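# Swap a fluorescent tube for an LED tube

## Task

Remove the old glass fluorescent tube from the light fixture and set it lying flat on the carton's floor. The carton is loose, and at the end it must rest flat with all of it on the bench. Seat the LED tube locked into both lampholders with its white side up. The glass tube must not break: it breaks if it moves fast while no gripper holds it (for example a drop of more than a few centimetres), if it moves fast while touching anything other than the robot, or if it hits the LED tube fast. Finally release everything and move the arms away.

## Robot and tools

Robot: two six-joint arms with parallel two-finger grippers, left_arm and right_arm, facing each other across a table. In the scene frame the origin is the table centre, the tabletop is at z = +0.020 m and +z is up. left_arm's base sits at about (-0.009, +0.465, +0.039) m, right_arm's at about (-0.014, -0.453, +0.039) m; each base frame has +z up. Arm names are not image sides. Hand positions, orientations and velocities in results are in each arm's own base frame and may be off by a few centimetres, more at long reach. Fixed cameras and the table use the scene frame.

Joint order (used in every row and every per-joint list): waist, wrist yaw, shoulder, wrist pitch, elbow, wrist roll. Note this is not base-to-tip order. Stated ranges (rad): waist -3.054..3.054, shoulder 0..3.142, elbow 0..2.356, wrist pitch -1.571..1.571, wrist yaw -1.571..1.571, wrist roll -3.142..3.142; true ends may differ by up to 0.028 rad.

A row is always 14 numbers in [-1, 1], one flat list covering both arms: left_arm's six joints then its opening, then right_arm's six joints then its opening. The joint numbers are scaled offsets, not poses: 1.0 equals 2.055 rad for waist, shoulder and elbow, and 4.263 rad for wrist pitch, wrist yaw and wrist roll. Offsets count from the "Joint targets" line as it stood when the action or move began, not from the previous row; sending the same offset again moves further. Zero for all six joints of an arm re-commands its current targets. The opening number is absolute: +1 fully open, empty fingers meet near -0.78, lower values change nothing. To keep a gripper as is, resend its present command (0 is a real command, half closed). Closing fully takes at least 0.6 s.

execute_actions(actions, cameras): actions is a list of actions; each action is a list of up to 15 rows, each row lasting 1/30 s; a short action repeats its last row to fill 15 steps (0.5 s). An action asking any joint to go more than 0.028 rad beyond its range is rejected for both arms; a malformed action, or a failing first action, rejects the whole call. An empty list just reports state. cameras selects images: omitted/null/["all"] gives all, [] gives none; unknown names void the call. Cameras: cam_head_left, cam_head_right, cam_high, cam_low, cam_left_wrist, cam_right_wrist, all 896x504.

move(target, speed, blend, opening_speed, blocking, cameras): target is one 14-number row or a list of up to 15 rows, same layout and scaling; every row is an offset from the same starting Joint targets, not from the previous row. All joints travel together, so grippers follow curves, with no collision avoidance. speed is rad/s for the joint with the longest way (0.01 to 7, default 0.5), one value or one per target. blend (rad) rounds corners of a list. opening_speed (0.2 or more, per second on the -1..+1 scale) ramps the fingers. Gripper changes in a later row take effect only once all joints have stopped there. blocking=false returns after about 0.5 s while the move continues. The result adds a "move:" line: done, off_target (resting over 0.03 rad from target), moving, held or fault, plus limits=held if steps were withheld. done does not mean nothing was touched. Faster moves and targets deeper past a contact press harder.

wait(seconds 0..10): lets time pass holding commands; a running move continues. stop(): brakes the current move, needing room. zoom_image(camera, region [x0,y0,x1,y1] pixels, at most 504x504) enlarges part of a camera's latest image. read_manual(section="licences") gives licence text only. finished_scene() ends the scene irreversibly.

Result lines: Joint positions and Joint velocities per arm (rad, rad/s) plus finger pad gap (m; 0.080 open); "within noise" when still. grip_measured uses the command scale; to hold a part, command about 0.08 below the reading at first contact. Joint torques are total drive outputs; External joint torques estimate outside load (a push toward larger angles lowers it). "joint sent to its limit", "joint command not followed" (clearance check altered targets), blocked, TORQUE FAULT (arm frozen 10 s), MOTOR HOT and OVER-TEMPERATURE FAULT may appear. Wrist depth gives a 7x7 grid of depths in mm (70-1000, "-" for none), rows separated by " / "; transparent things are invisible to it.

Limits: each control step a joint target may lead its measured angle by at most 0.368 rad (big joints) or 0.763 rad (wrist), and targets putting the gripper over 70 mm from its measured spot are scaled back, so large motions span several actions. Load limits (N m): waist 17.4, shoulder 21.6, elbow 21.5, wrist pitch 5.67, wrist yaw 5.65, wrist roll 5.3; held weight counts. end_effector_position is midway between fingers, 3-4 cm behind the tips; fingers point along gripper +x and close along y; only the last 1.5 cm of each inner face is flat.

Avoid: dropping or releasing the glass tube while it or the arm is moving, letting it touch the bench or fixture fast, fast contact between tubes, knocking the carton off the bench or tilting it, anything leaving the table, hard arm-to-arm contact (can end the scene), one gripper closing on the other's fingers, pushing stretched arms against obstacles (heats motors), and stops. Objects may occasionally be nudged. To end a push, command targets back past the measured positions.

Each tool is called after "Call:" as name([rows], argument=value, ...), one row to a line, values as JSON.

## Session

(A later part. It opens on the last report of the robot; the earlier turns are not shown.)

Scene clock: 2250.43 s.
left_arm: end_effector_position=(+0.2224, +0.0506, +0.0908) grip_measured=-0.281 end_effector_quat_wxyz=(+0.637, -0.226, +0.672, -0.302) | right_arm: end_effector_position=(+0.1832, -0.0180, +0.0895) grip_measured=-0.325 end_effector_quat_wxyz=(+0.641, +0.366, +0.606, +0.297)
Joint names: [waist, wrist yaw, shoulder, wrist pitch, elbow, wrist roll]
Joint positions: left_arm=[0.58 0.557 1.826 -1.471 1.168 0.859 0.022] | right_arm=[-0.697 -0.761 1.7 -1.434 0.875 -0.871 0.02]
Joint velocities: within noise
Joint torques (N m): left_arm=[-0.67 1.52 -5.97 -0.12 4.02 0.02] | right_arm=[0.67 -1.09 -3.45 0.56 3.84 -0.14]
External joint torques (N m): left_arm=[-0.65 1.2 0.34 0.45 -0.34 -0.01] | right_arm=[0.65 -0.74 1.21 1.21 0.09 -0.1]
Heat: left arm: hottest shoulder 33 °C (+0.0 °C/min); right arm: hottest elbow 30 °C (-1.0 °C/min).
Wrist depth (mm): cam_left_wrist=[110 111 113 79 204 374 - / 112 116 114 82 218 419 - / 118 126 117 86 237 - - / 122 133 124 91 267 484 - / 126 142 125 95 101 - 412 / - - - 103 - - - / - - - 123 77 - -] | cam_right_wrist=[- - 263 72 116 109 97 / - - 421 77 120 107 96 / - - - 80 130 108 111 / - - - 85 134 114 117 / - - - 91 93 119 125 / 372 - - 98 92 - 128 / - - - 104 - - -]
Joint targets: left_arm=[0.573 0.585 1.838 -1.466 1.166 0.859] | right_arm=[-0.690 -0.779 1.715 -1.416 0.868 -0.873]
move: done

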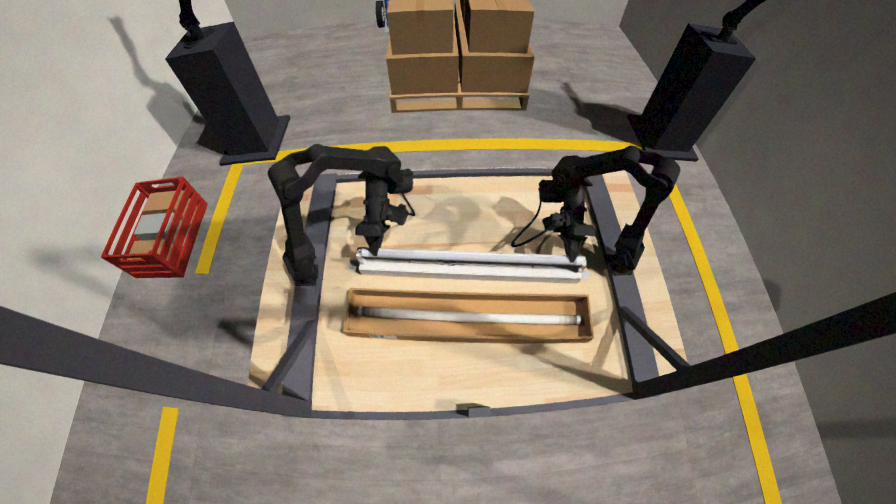

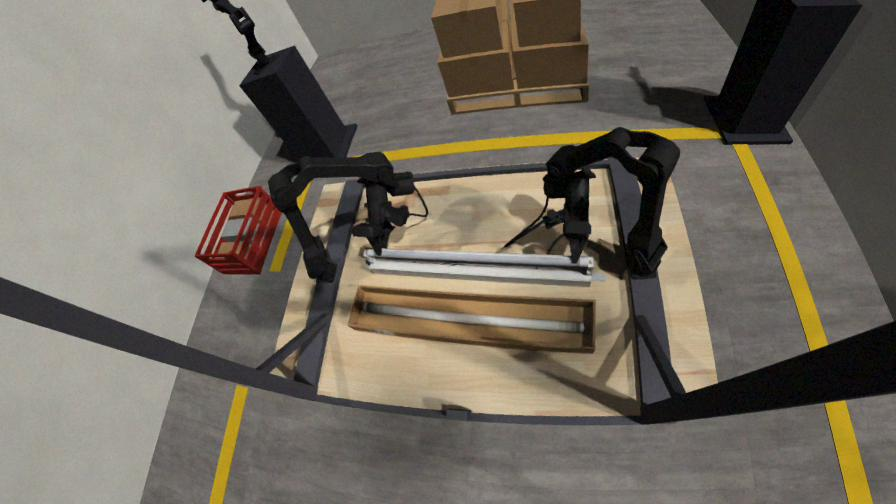

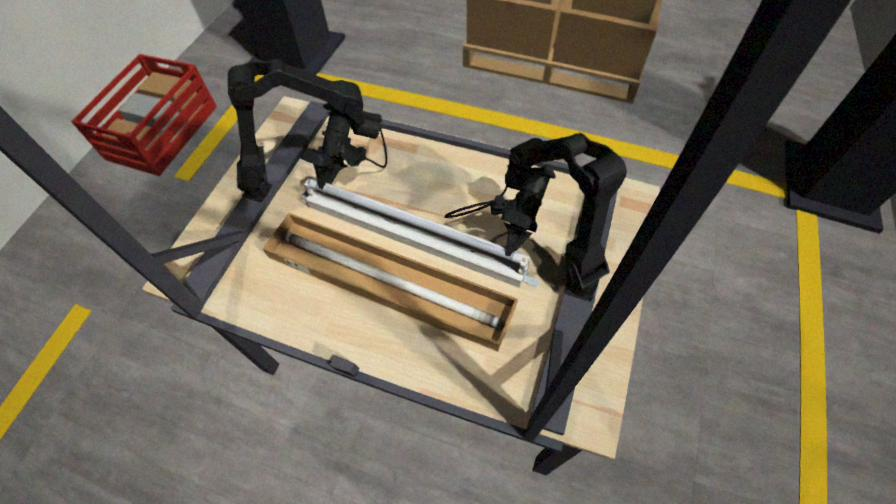

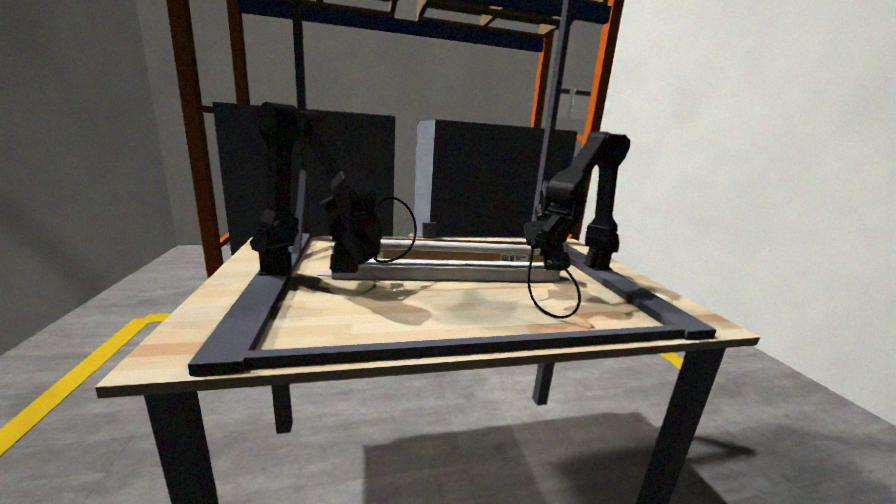

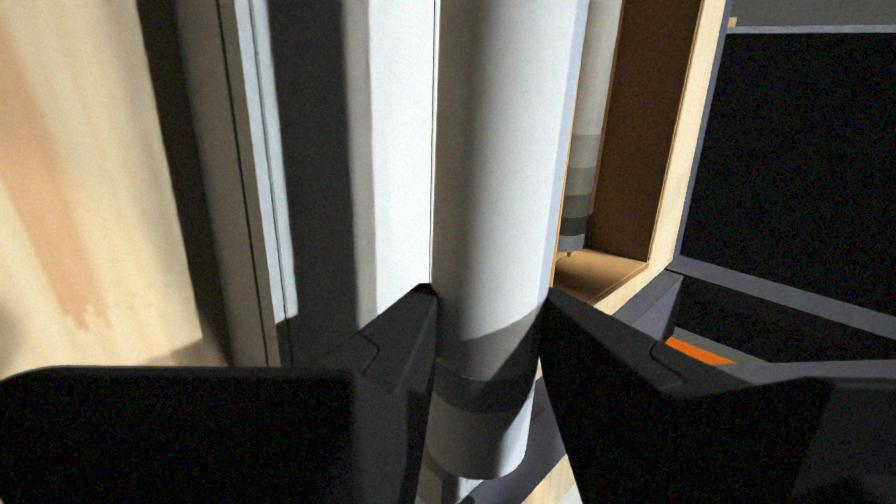

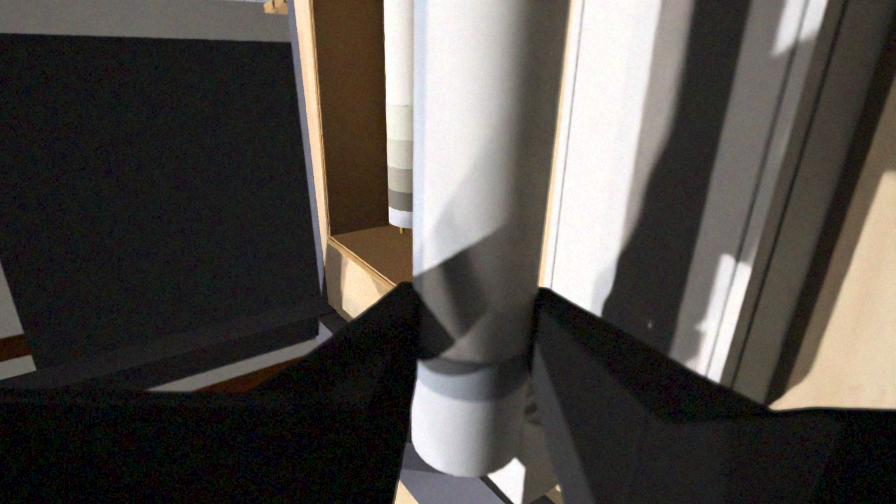

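Call:
zoom_image(camera="cam_head_right", region=[580, 250, 604, 274])

Call:
zoom_image(camera="cam_high", region=[510, 245, 540, 275])

Call:
zoom_image(camera="cam_head_left", region=[350, 240, 380, 270])

Call:
zoom_image(camera="cam_low", region=[536, 230, 576, 270])

Scaled by 21.000 from the camera's 896x504 image, which has a finer 1280x720 frame.

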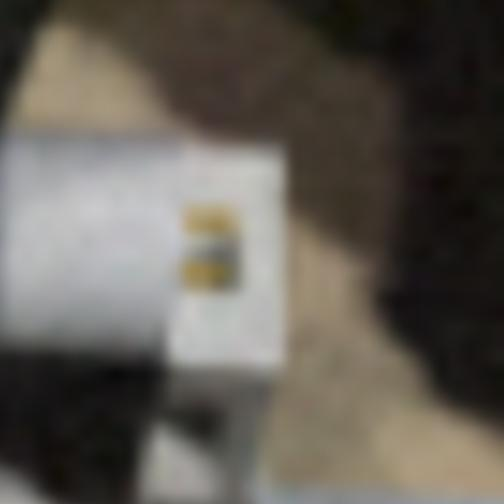

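Scaled by 16.800 from the camera's 896x504 image, which has a finer 1280x720 frame.

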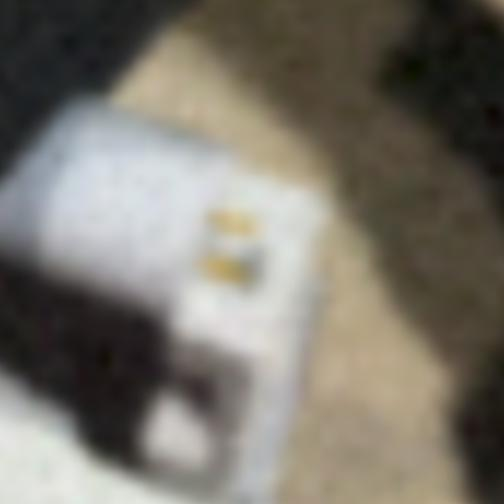

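Scaled by 16.800 from the camera's 896x504 image, which has a finer 1280x720 frame.

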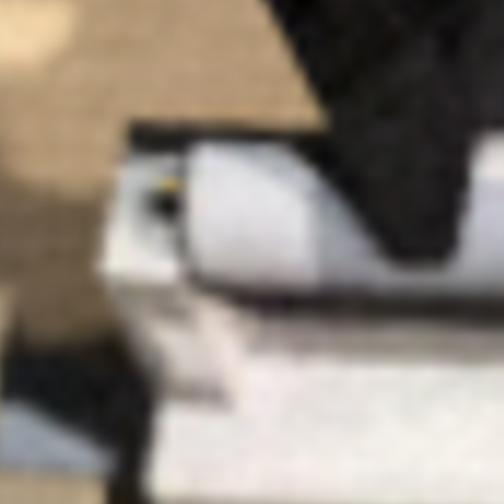

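Scaled by 12.600 from the camera's 896x504 image, which has a finer 1280x720 frame.

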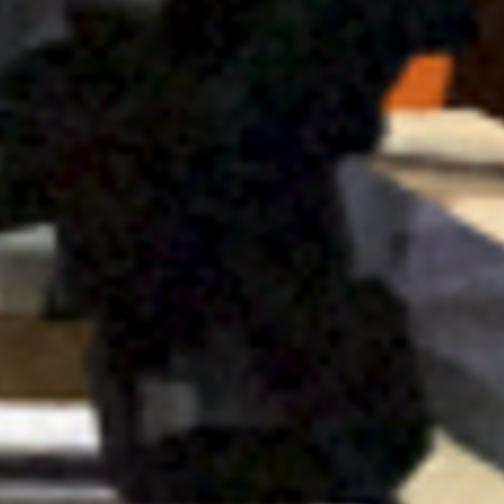

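Call:
move(target=[0,0,0.0016,0.0019,-0.0022,0,-0.35, 0,0,0.0060,0.0052,-0.0047,0,-0.38], speed=0.05, cameras=["cam_head_left", "cam_head_right", "cam_high"])

Call:
zoom_image(camera="cam_head_right", region=[580, 250, 604, 274])

Call:
zoom_image(camera="cam_head_left", region=[350, 240, 380, 270])

Call:
zoom_image(camera="cam_head_right", region=[360, 240, 390, 270])

Scene clock: 2313.03 s.
left_arm: end_effector_position=(+0.2224, +0.0507, +0.0894) grip_measured=-0.281 end_effector_quat_wxyz=(+0.637, -0.225, +0.672, -0.302) | right_arm: end_effector_position=(+0.1831, -0.0192, +0.0811) grip_measured=-0.325 end_effector_quat_wxyz=(+0.642, +0.363, +0.608, +0.296)
Joint names: [waist, wrist yaw, shoulder, wrist pitch, elbow, wrist roll]
Joint positions: left_arm=[0.58 0.556 1.828 -1.465 1.165 0.859 0.022] | right_arm=[-0.698 -0.753 1.719 -1.397 0.862 -0.871 0.02]
Joint velocities: within noise
Joint torques (N m): left_arm=[-0.67 1.56 -5.77 -0.04 3.94 0.03] | right_arm=[0.67 -1.36 -4.32 -0.42 4.19 -0.13]
External joint torques (N m): left_arm=[-0.71 1.24 0.47 0.51 -0.4 -0.01] | right_arm=[0.63 -1.01 0.4 0.24 0.55 -0.09]
Heat: left arm: hottest shoulder 34 °C (+0.0 °C/min); right arm: hottest wrist yaw 29 °C (-1.0 °C/min).
Wrist depth (mm): cam_left_wrist=[107 111 112 78 203 369 - / 112 115 113 81 180 431 - / 118 126 115 85 232 - - / 120 132 123 91 264 480 - / 125 140 125 95 101 - 410 / - - - 103 - - - / - - - 118 77 - -] | cam_right_wrist=[- - 253 - 75 93 98 / - - 271 76 111 96 103 / - - 288 80 121 100 110 / - - 441 85 119 109 113 / - - - 90 92 111 121 / 365 - - 98 92 - 120 / - - - 104 - - -]
Joint targets: left_arm=[0.573 0.585 1.841 -1.458 1.161 0.859] | right_arm=[-0.690 -0.779 1.728 -1.394 0.859 -0.873]
move: done
Images, in order (width x height): cam_head_left 896x504, cam_head_right 896x504, cam_high 896x504.

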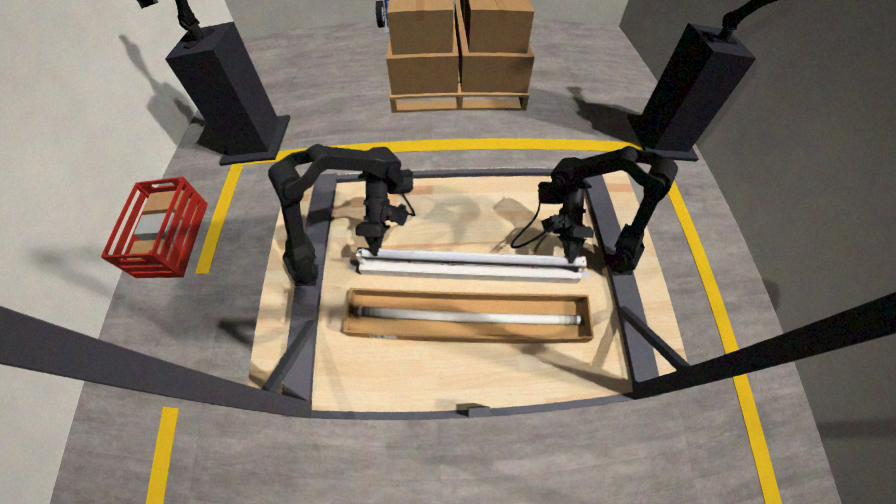

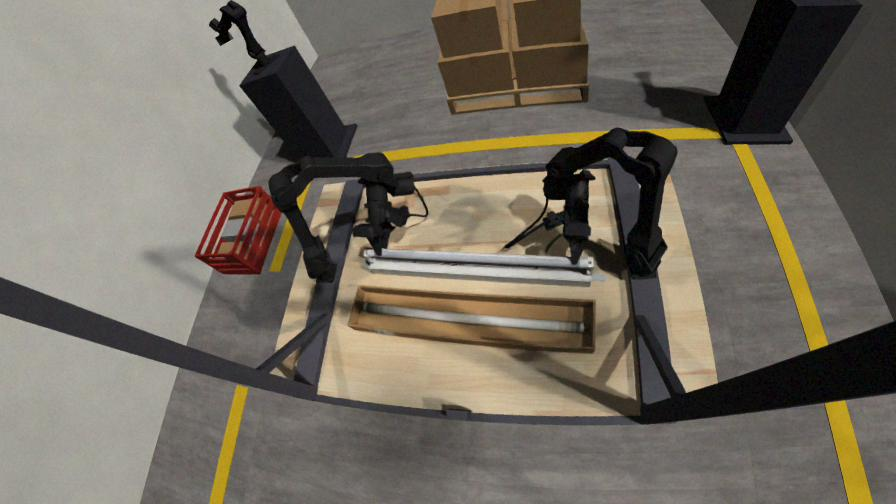

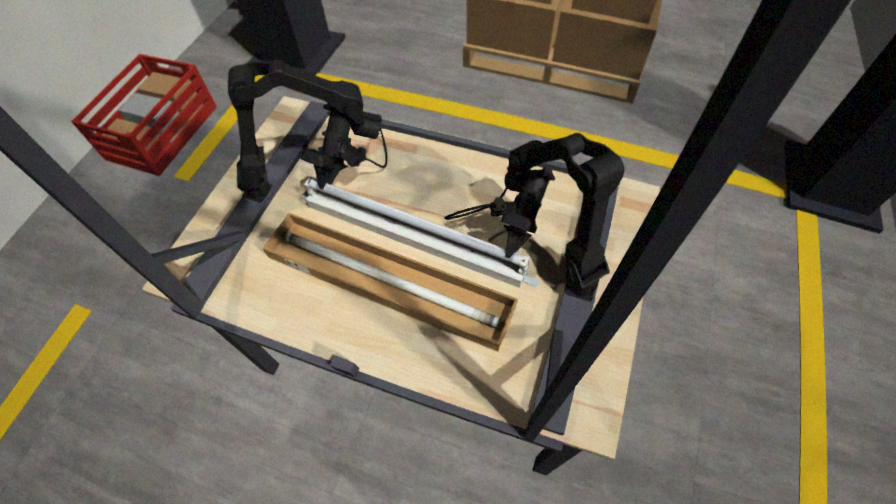

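Scaled by 21.000 from the camera's 896x504 image, which has a finer 1280x720 frame.

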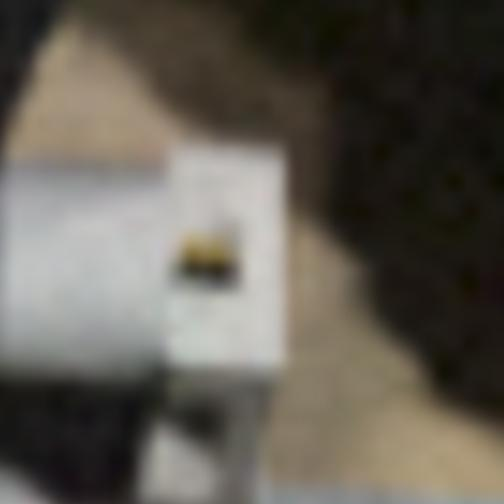

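Scaled by 16.800 from the camera's 896x504 image, which has a finer 1280x720 frame.

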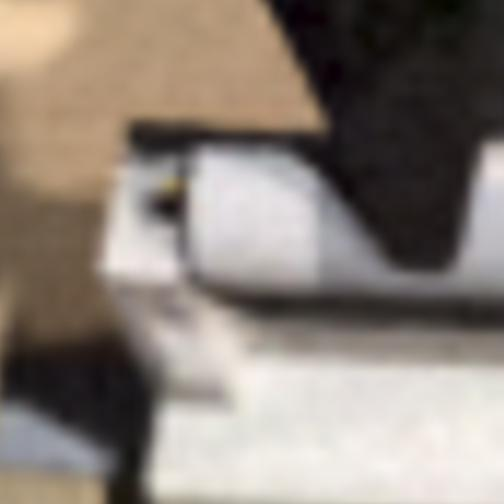

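Scaled by 16.800 from the camera's 896x504 image, which has a finer 1280x720 frame.

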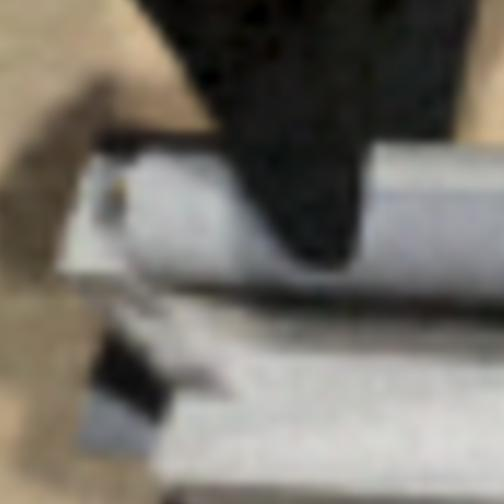

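Call:
move(target=[0,0,0.0134,0.0148,-0.0174,0,-0.35, 0,0,0.0170,0.0142,-0.0124,0,-0.38], speed=0.06, cameras=["cam_head_left", "cam_head_right", "cam_left_wrist", "cam_right_wrist"])

Call:
zoom_image(camera="cam_head_right", region=[580, 250, 604, 274])

Call:
zoom_image(camera="cam_head_left", region=[350, 240, 380, 270])

Scene clock: 2326.07 s.
left_arm: end_effector_position=(+0.2226, +0.0507, +0.0740) grip_measured=-0.281 end_effector_quat_wxyz=(+0.638, -0.225, +0.672, -0.302) | right_arm: end_effector_position=(+0.1831, -0.0192, +0.0681) grip_measured=-0.325 end_effector_quat_wxyz=(+0.642, +0.362, +0.608, +0.296)
Joint names: [waist, wrist yaw, shoulder, wrist pitch, elbow, wrist roll]
Joint positions: left_arm=[0.58 0.557 1.854 -1.404 1.131 0.859 0.022] | right_arm=[-0.698 -0.753 1.752 -1.34 0.838 -0.871 0.02]
Joint velocities: within noise
Joint torques (N m): left_arm=[-0.66 1.51 -5.62 0.12 3.57 0.03] | right_arm=[0.75 -1.35 -4.42 -0.19 3.8 -0.13]
External joint torques (N m): left_arm=[-0.68 1.19 0.76 0.68 -0.65 -0.01] | right_arm=[0.74 -1 0.33 0.45 0.34 -0.09]
Heat: left arm: hottest shoulder 34 °C (+0.0 °C/min); right arm: hottest wrist yaw 30 °C (+1.0 °C/min).
Wrist depth (mm): cam_left_wrist=[98 103 95 80 79 246 - / - 107 98 79 165 268 - / 104 114 104 87 179 441 - / 107 122 111 91 192 456 - / 111 128 114 96 103 453 411 / - - - 102 - - - / - - - 113 84 - -] | cam_right_wrist=[- - 249 - 93 82 92 / - - 261 76 96 88 94 / - - 277 80 103 91 100 / - - 287 85 105 97 104 / - - - 90 93 102 107 / 370 - - 98 92 - 109 / - - - 103 - - -]
Joint targets: left_arm=[0.573 0.585 1.869 -1.395 1.126 0.859] | right_arm=[-0.690 -0.779 1.763 -1.334 0.833 -0.873]
move: done
Images, in order (width x height): cam_head_left 896x504, cam_head_right 896x504, cam_left_wrist 896x504, cam_right_wrist 896x504.

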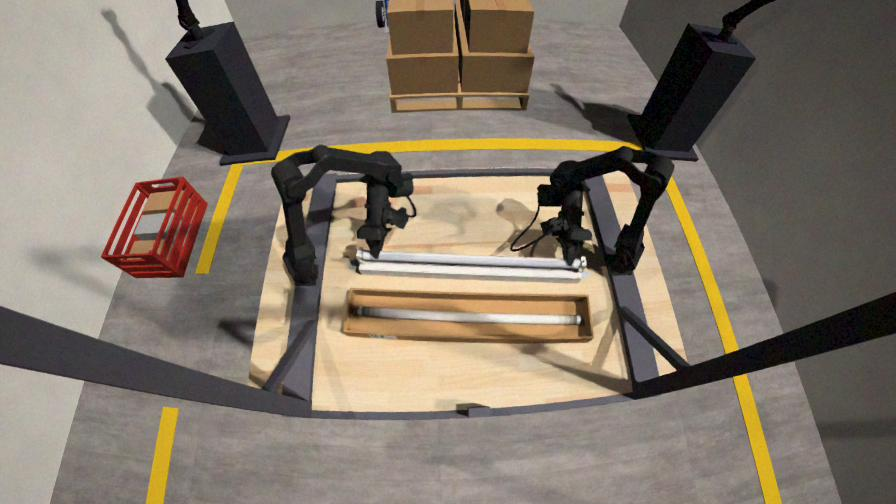

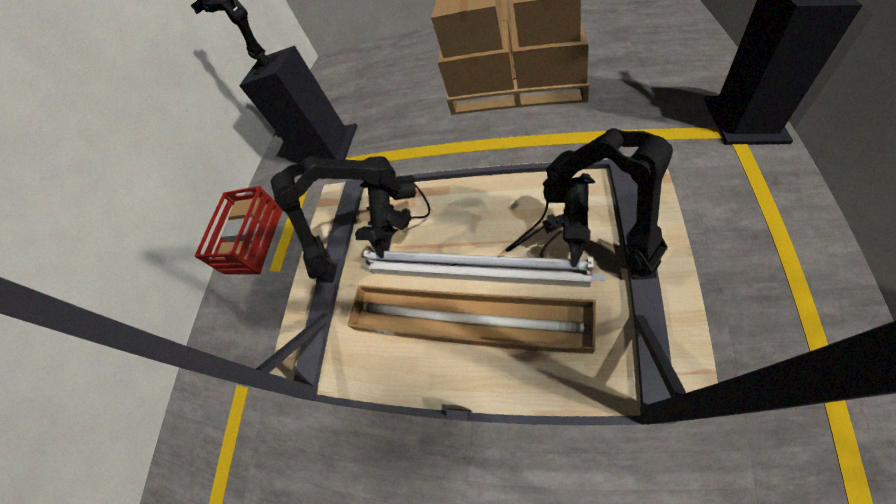

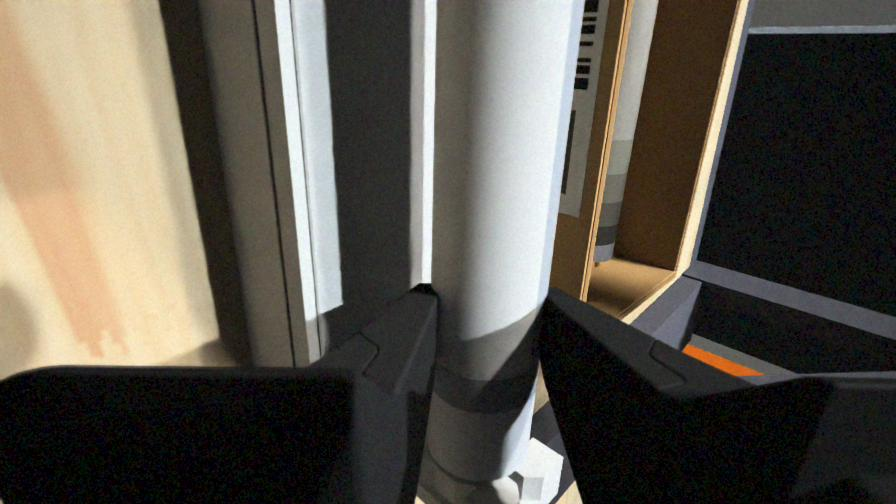

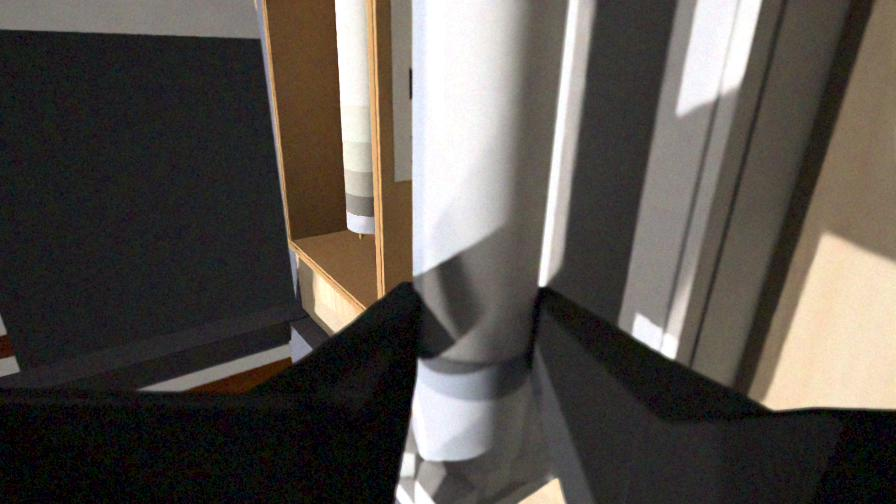

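Scaled by 21.000 from the camera's 896x504 image, which has a finer 1280x720 frame.

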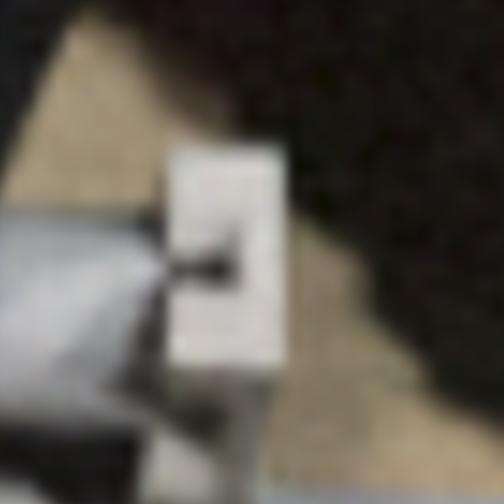

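Scaled by 16.800 from the camera's 896x504 image, which has a finer 1280x720 frame.

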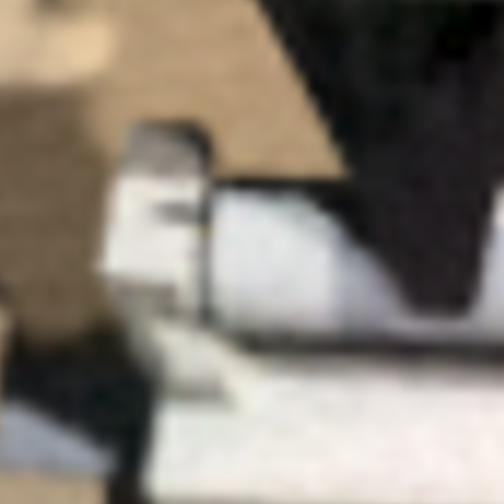

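Call:
move([
  [-0.0530,-0.0418,-0.1085,0.0340,-0.0443,-0.0514,-0.35, 0.0584,0.0382,-0.1217,0.0270,-0.0195,0.0676,-0.38],
  [-0.1285,-0.0875,-0.1839,0.0601,-0.0793,-0.0999,-0.35, 0.1479,0.0833,-0.2058,0.0462,-0.0277,0.1323,-0.38],
], speed=0.25, blend=0.03, cameras=["cam_head_left", "cam_head_right", "cam_left_wrist", "cam_right_wrist"])

Call:
zoom_image(camera="cam_head_left", region=[340, 230, 600, 290])

Scene clock: 2462.13 s.
left_arm: end_effector_position=(+0.2213, +0.0374, +0.0824) grip_measured=-0.281 end_effector_quat_wxyz=(+0.697, -0.045, +0.704, -0.124) | right_arm: end_effector_position=(+0.1847, -0.0079, +0.0786) grip_measured=-0.325 end_effector_quat_wxyz=(+0.698, +0.193, +0.679, +0.121)
Joint names: [waist, wrist yaw, shoulder, wrist pitch, elbow, wrist roll]
Joint positions: left_arm=[0.313 0.219 1.498 -1.143 0.973 0.437 0.022] | right_arm=[-0.389 -0.43 1.347 -1.141 0.786 -0.313 0.02]
Joint velocities: within noise
Joint torques (N m): left_arm=[-0.48 -0.07 -6.69 0.5 4.01 -0.13] | right_arm=[0.2 -0.04 -4.86 0.42 5.03 0.15]
External joint torques (N m): left_arm=[-0.46 -0.23 -1.87 0.31 -1.36 -0.15] | right_arm=[0.2 0.23 -1.43 0.31 -0.04 0.17]
Heat: left arm: hottest shoulder 34 °C (+0.0 °C/min); right arm: hottest wrist yaw 31 °C (+0.0 °C/min).
Wrist depth (mm): cam_left_wrist=[124 129 133 78 157 148 154 / 130 135 140 79 166 152 163 / 136 143 150 86 180 161 177 / 143 151 158 91 191 174 213 / 151 159 166 96 100 189 214 / - - - 102 - - - / - - - 113 110 - -] | cam_right_wrist=[200 166 159 - 99 120 113 / 207 177 167 76 104 127 119 / 214 187 174 80 110 134 124 / 222 226 182 85 116 142 129 / 335 202 167 91 93 149 133 / 347 - - 99 92 - 139 / - - - 103 - - -]
Joint targets: left_arm=[0.309 0.212 1.491 -1.138 0.962 0.433] | right_arm=[-0.385 -0.424 1.340 -1.137 0.776 -0.309]
move: done
Images, in order (width x height): cam_head_left 896x504, cam_head_right 896x504, cam_left_wrist 896x504, cam_right_wrist 896x504.

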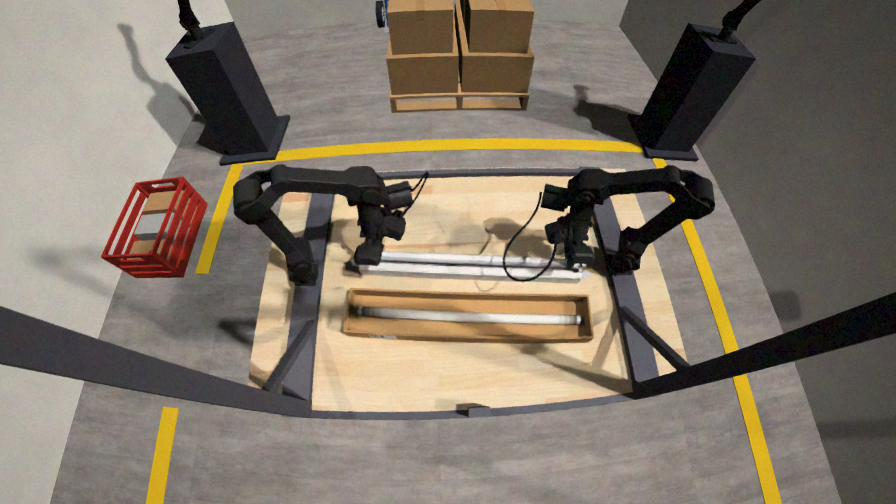

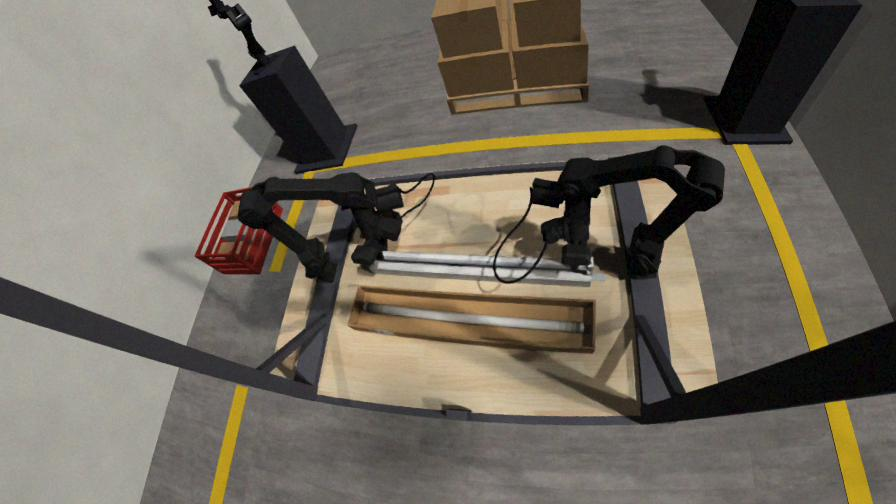

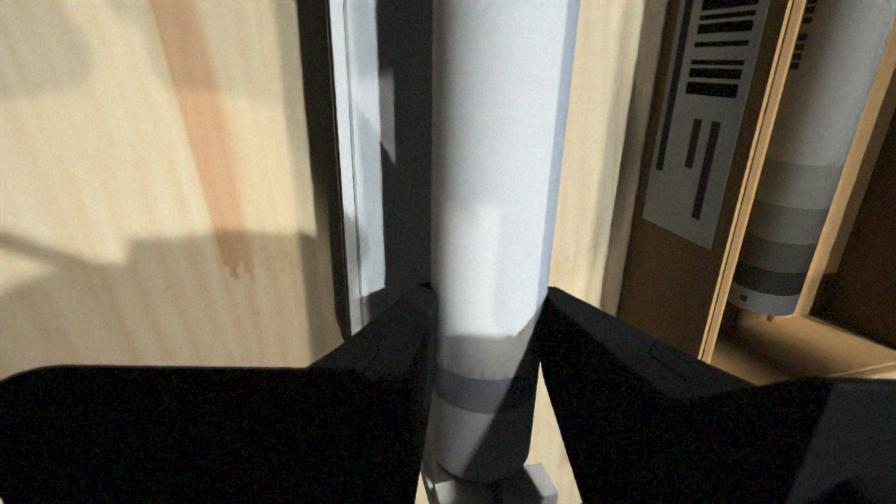

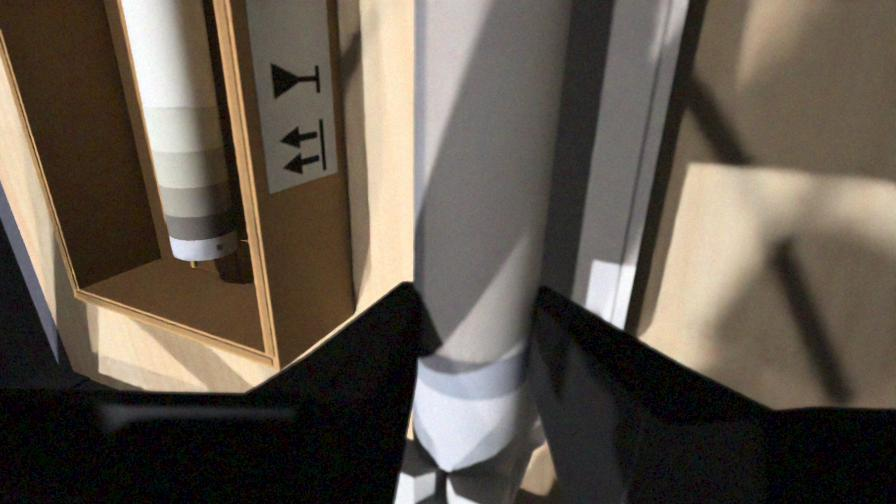

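Scaled by 1.938 from the camera's 896x504 image, which has a finer 1280x720 frame.

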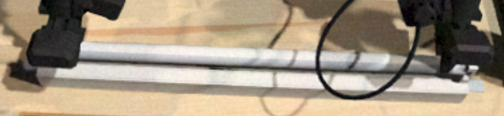

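Call:
move([
  [-0.0944,-0.0561,-0.0457,0.0164,-0.0282,-0.0481,-0.35, 0.1134,0.0568,-0.0418,0.0087,0.0019,0.0617,-0.38],
  [-0.1976,-0.1175,-0.0526,0.0228,-0.0487,-0.0976,-0.35, 0.2360,0.1178,-0.0277,0.0045,0.0175,0.1210,-0.38],
  [-0.2944,-0.1766,-0.0097,0.0162,-0.0579,-0.1513,-0.35, 0.3455,0.1724,0.0248,-0.0094,0.0365,0.1787,-0.38],
  [-0.3727,-0.2275,0.0662,-0.0019,-0.0530,-0.2135,-0.35, 0.4316,0.2156,0.1139,-0.0331,0.0628,0.2372,-0.38],
], speed=0.3, blend=0.03)

Call:
zoom_image(camera="cam_left_wrist", region=[400, 0, 600, 200])

Call:
zoom_image(camera="cam_head_left", region=[340, 230, 600, 290])

Scene clock: 2482.87 s.
left_arm: end_effector_position=(+0.2180, +0.0064, +0.0738) grip_measured=-0.281 end_effector_quat_wxyz=(+0.667, +0.313, +0.633, +0.238) | right_arm: end_effector_position=(+0.1883, +0.0229, +0.0776) grip_measured=-0.325 end_effector_quat_wxyz=(+0.666, -0.173, +0.683, -0.245)
Joint names: [waist, wrist yaw, shoulder, wrist pitch, elbow, wrist roll]
Joint positions: left_arm=[-0.458 -0.746 1.615 -1.144 0.856 -0.474 0.022] | right_arm=[0.502 0.488 1.561 -1.278 0.902 0.7 0.02]
Joint velocities: within noise
Joint torques (N m): left_arm=[0.02 -0.94 -4.31 -0.24 4.15 -0.15] | right_arm=[0.19 0.62 -3.79 -0.21 5.88 0.1]
External joint torques (N m): left_arm=[0.03 -0.51 0.56 -0.06 -0.36 -0.11] | right_arm=[0.21 0.33 0.68 0.05 1.35 0.08]
Heat: left arm: hottest shoulder 33 °C (-1.0 °C/min); right arm: hottest wrist yaw 30 °C (-1.0 °C/min).
Wrist depth (mm): cam_left_wrist=[- 334 251 78 80 94 103 / - 353 269 81 85 100 107 / - - 281 86 113 103 112 / - - 303 90 116 123 113 / - - 366 95 100 131 117 / - - - 102 - - - / - - - 109 108 - -] | cam_right_wrist=[- 109 94 - 187 235 310 / - 115 102 76 198 257 336 / 111 122 104 80 214 290 - / 116 126 113 85 232 317 - / 122 136 115 91 93 343 - / - - - 99 83 - - / - - - 103 - - -]
Joint targets: left_arm=[-0.457 -0.758 1.627 -1.146 0.854 -0.477] | right_arm=[0.501 0.495 1.574 -1.278 0.905 0.702]
move: done

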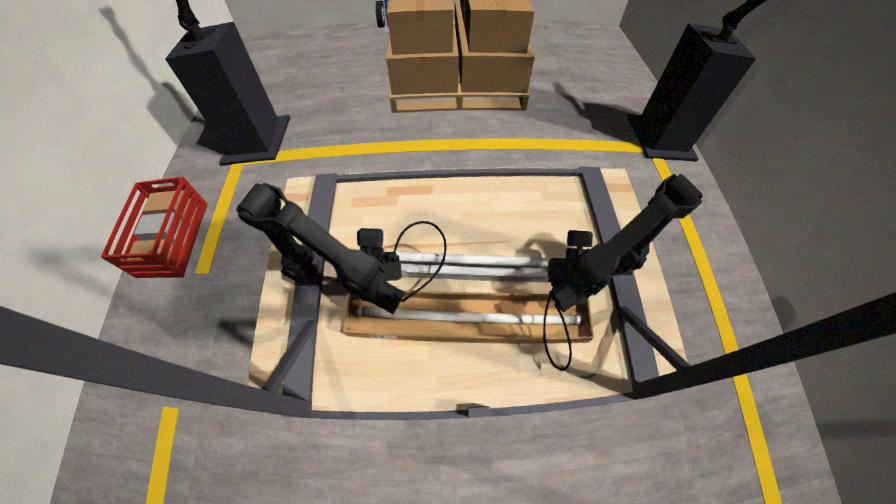

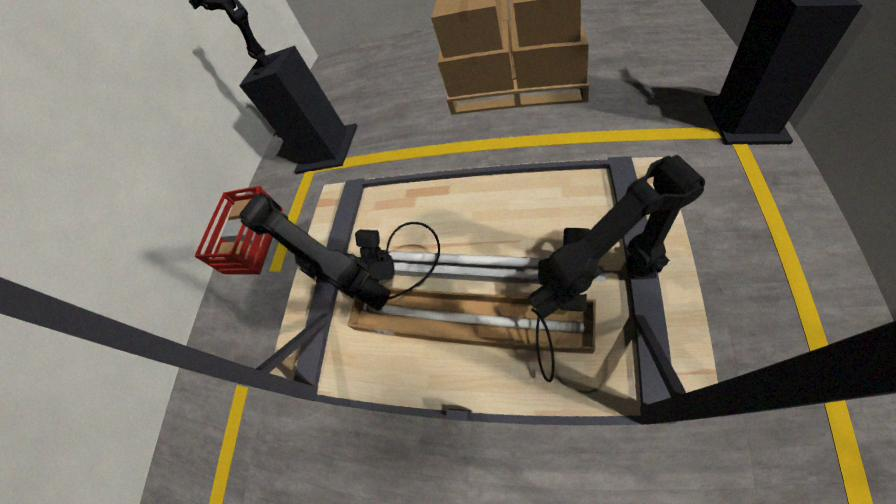

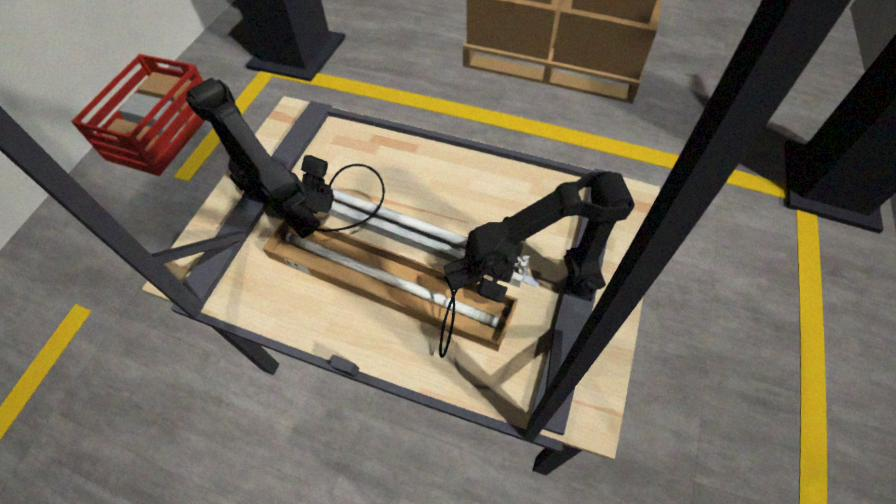

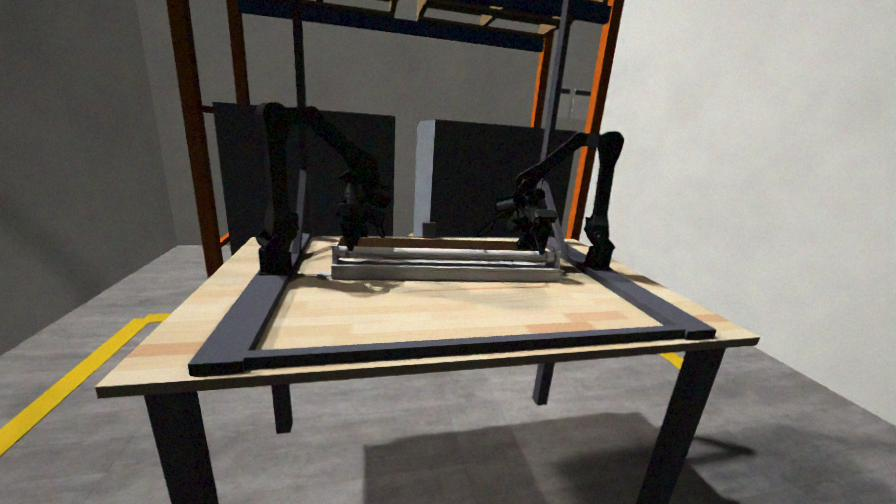

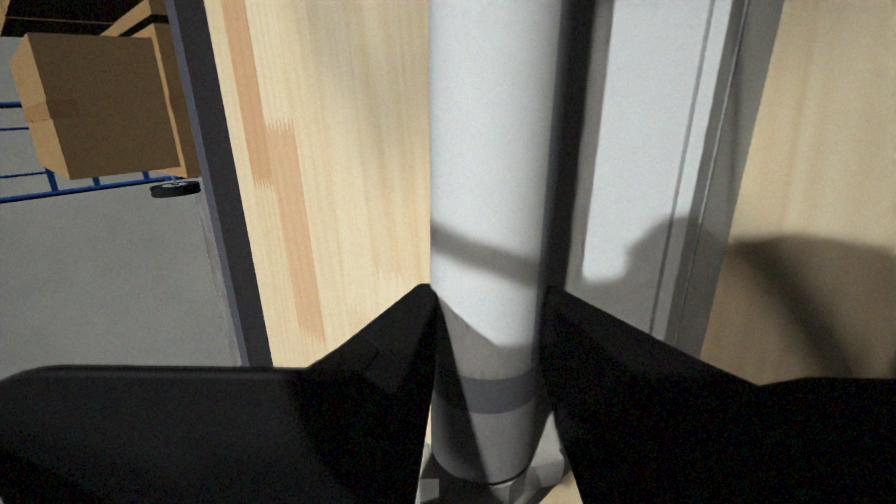

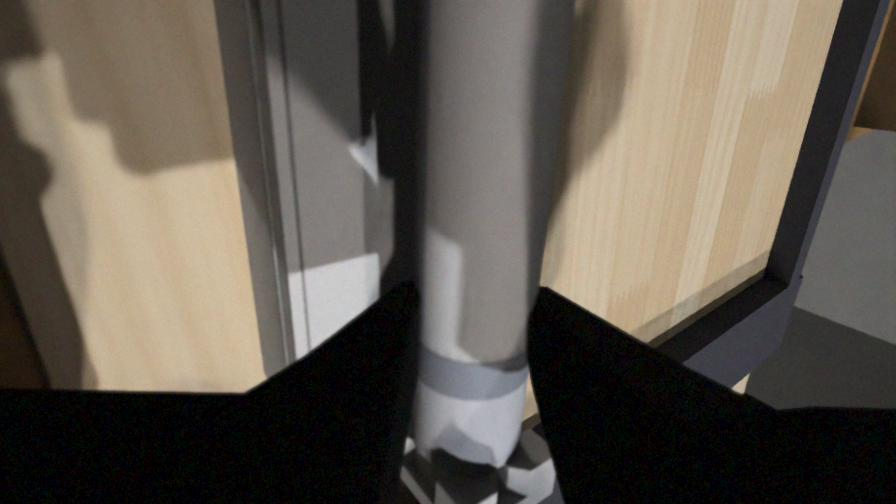

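Scaled by 2.520 from the camera's 896x504 image, which has a finer 1280x720 frame.

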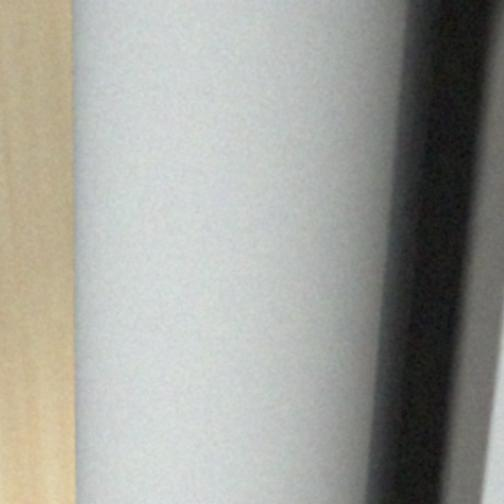

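Scaled by 1.938 from the camera's 896x504 image, which has a finer 1280x720 frame.

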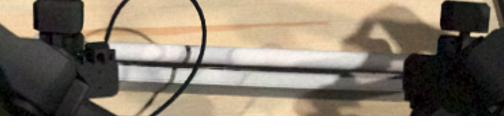

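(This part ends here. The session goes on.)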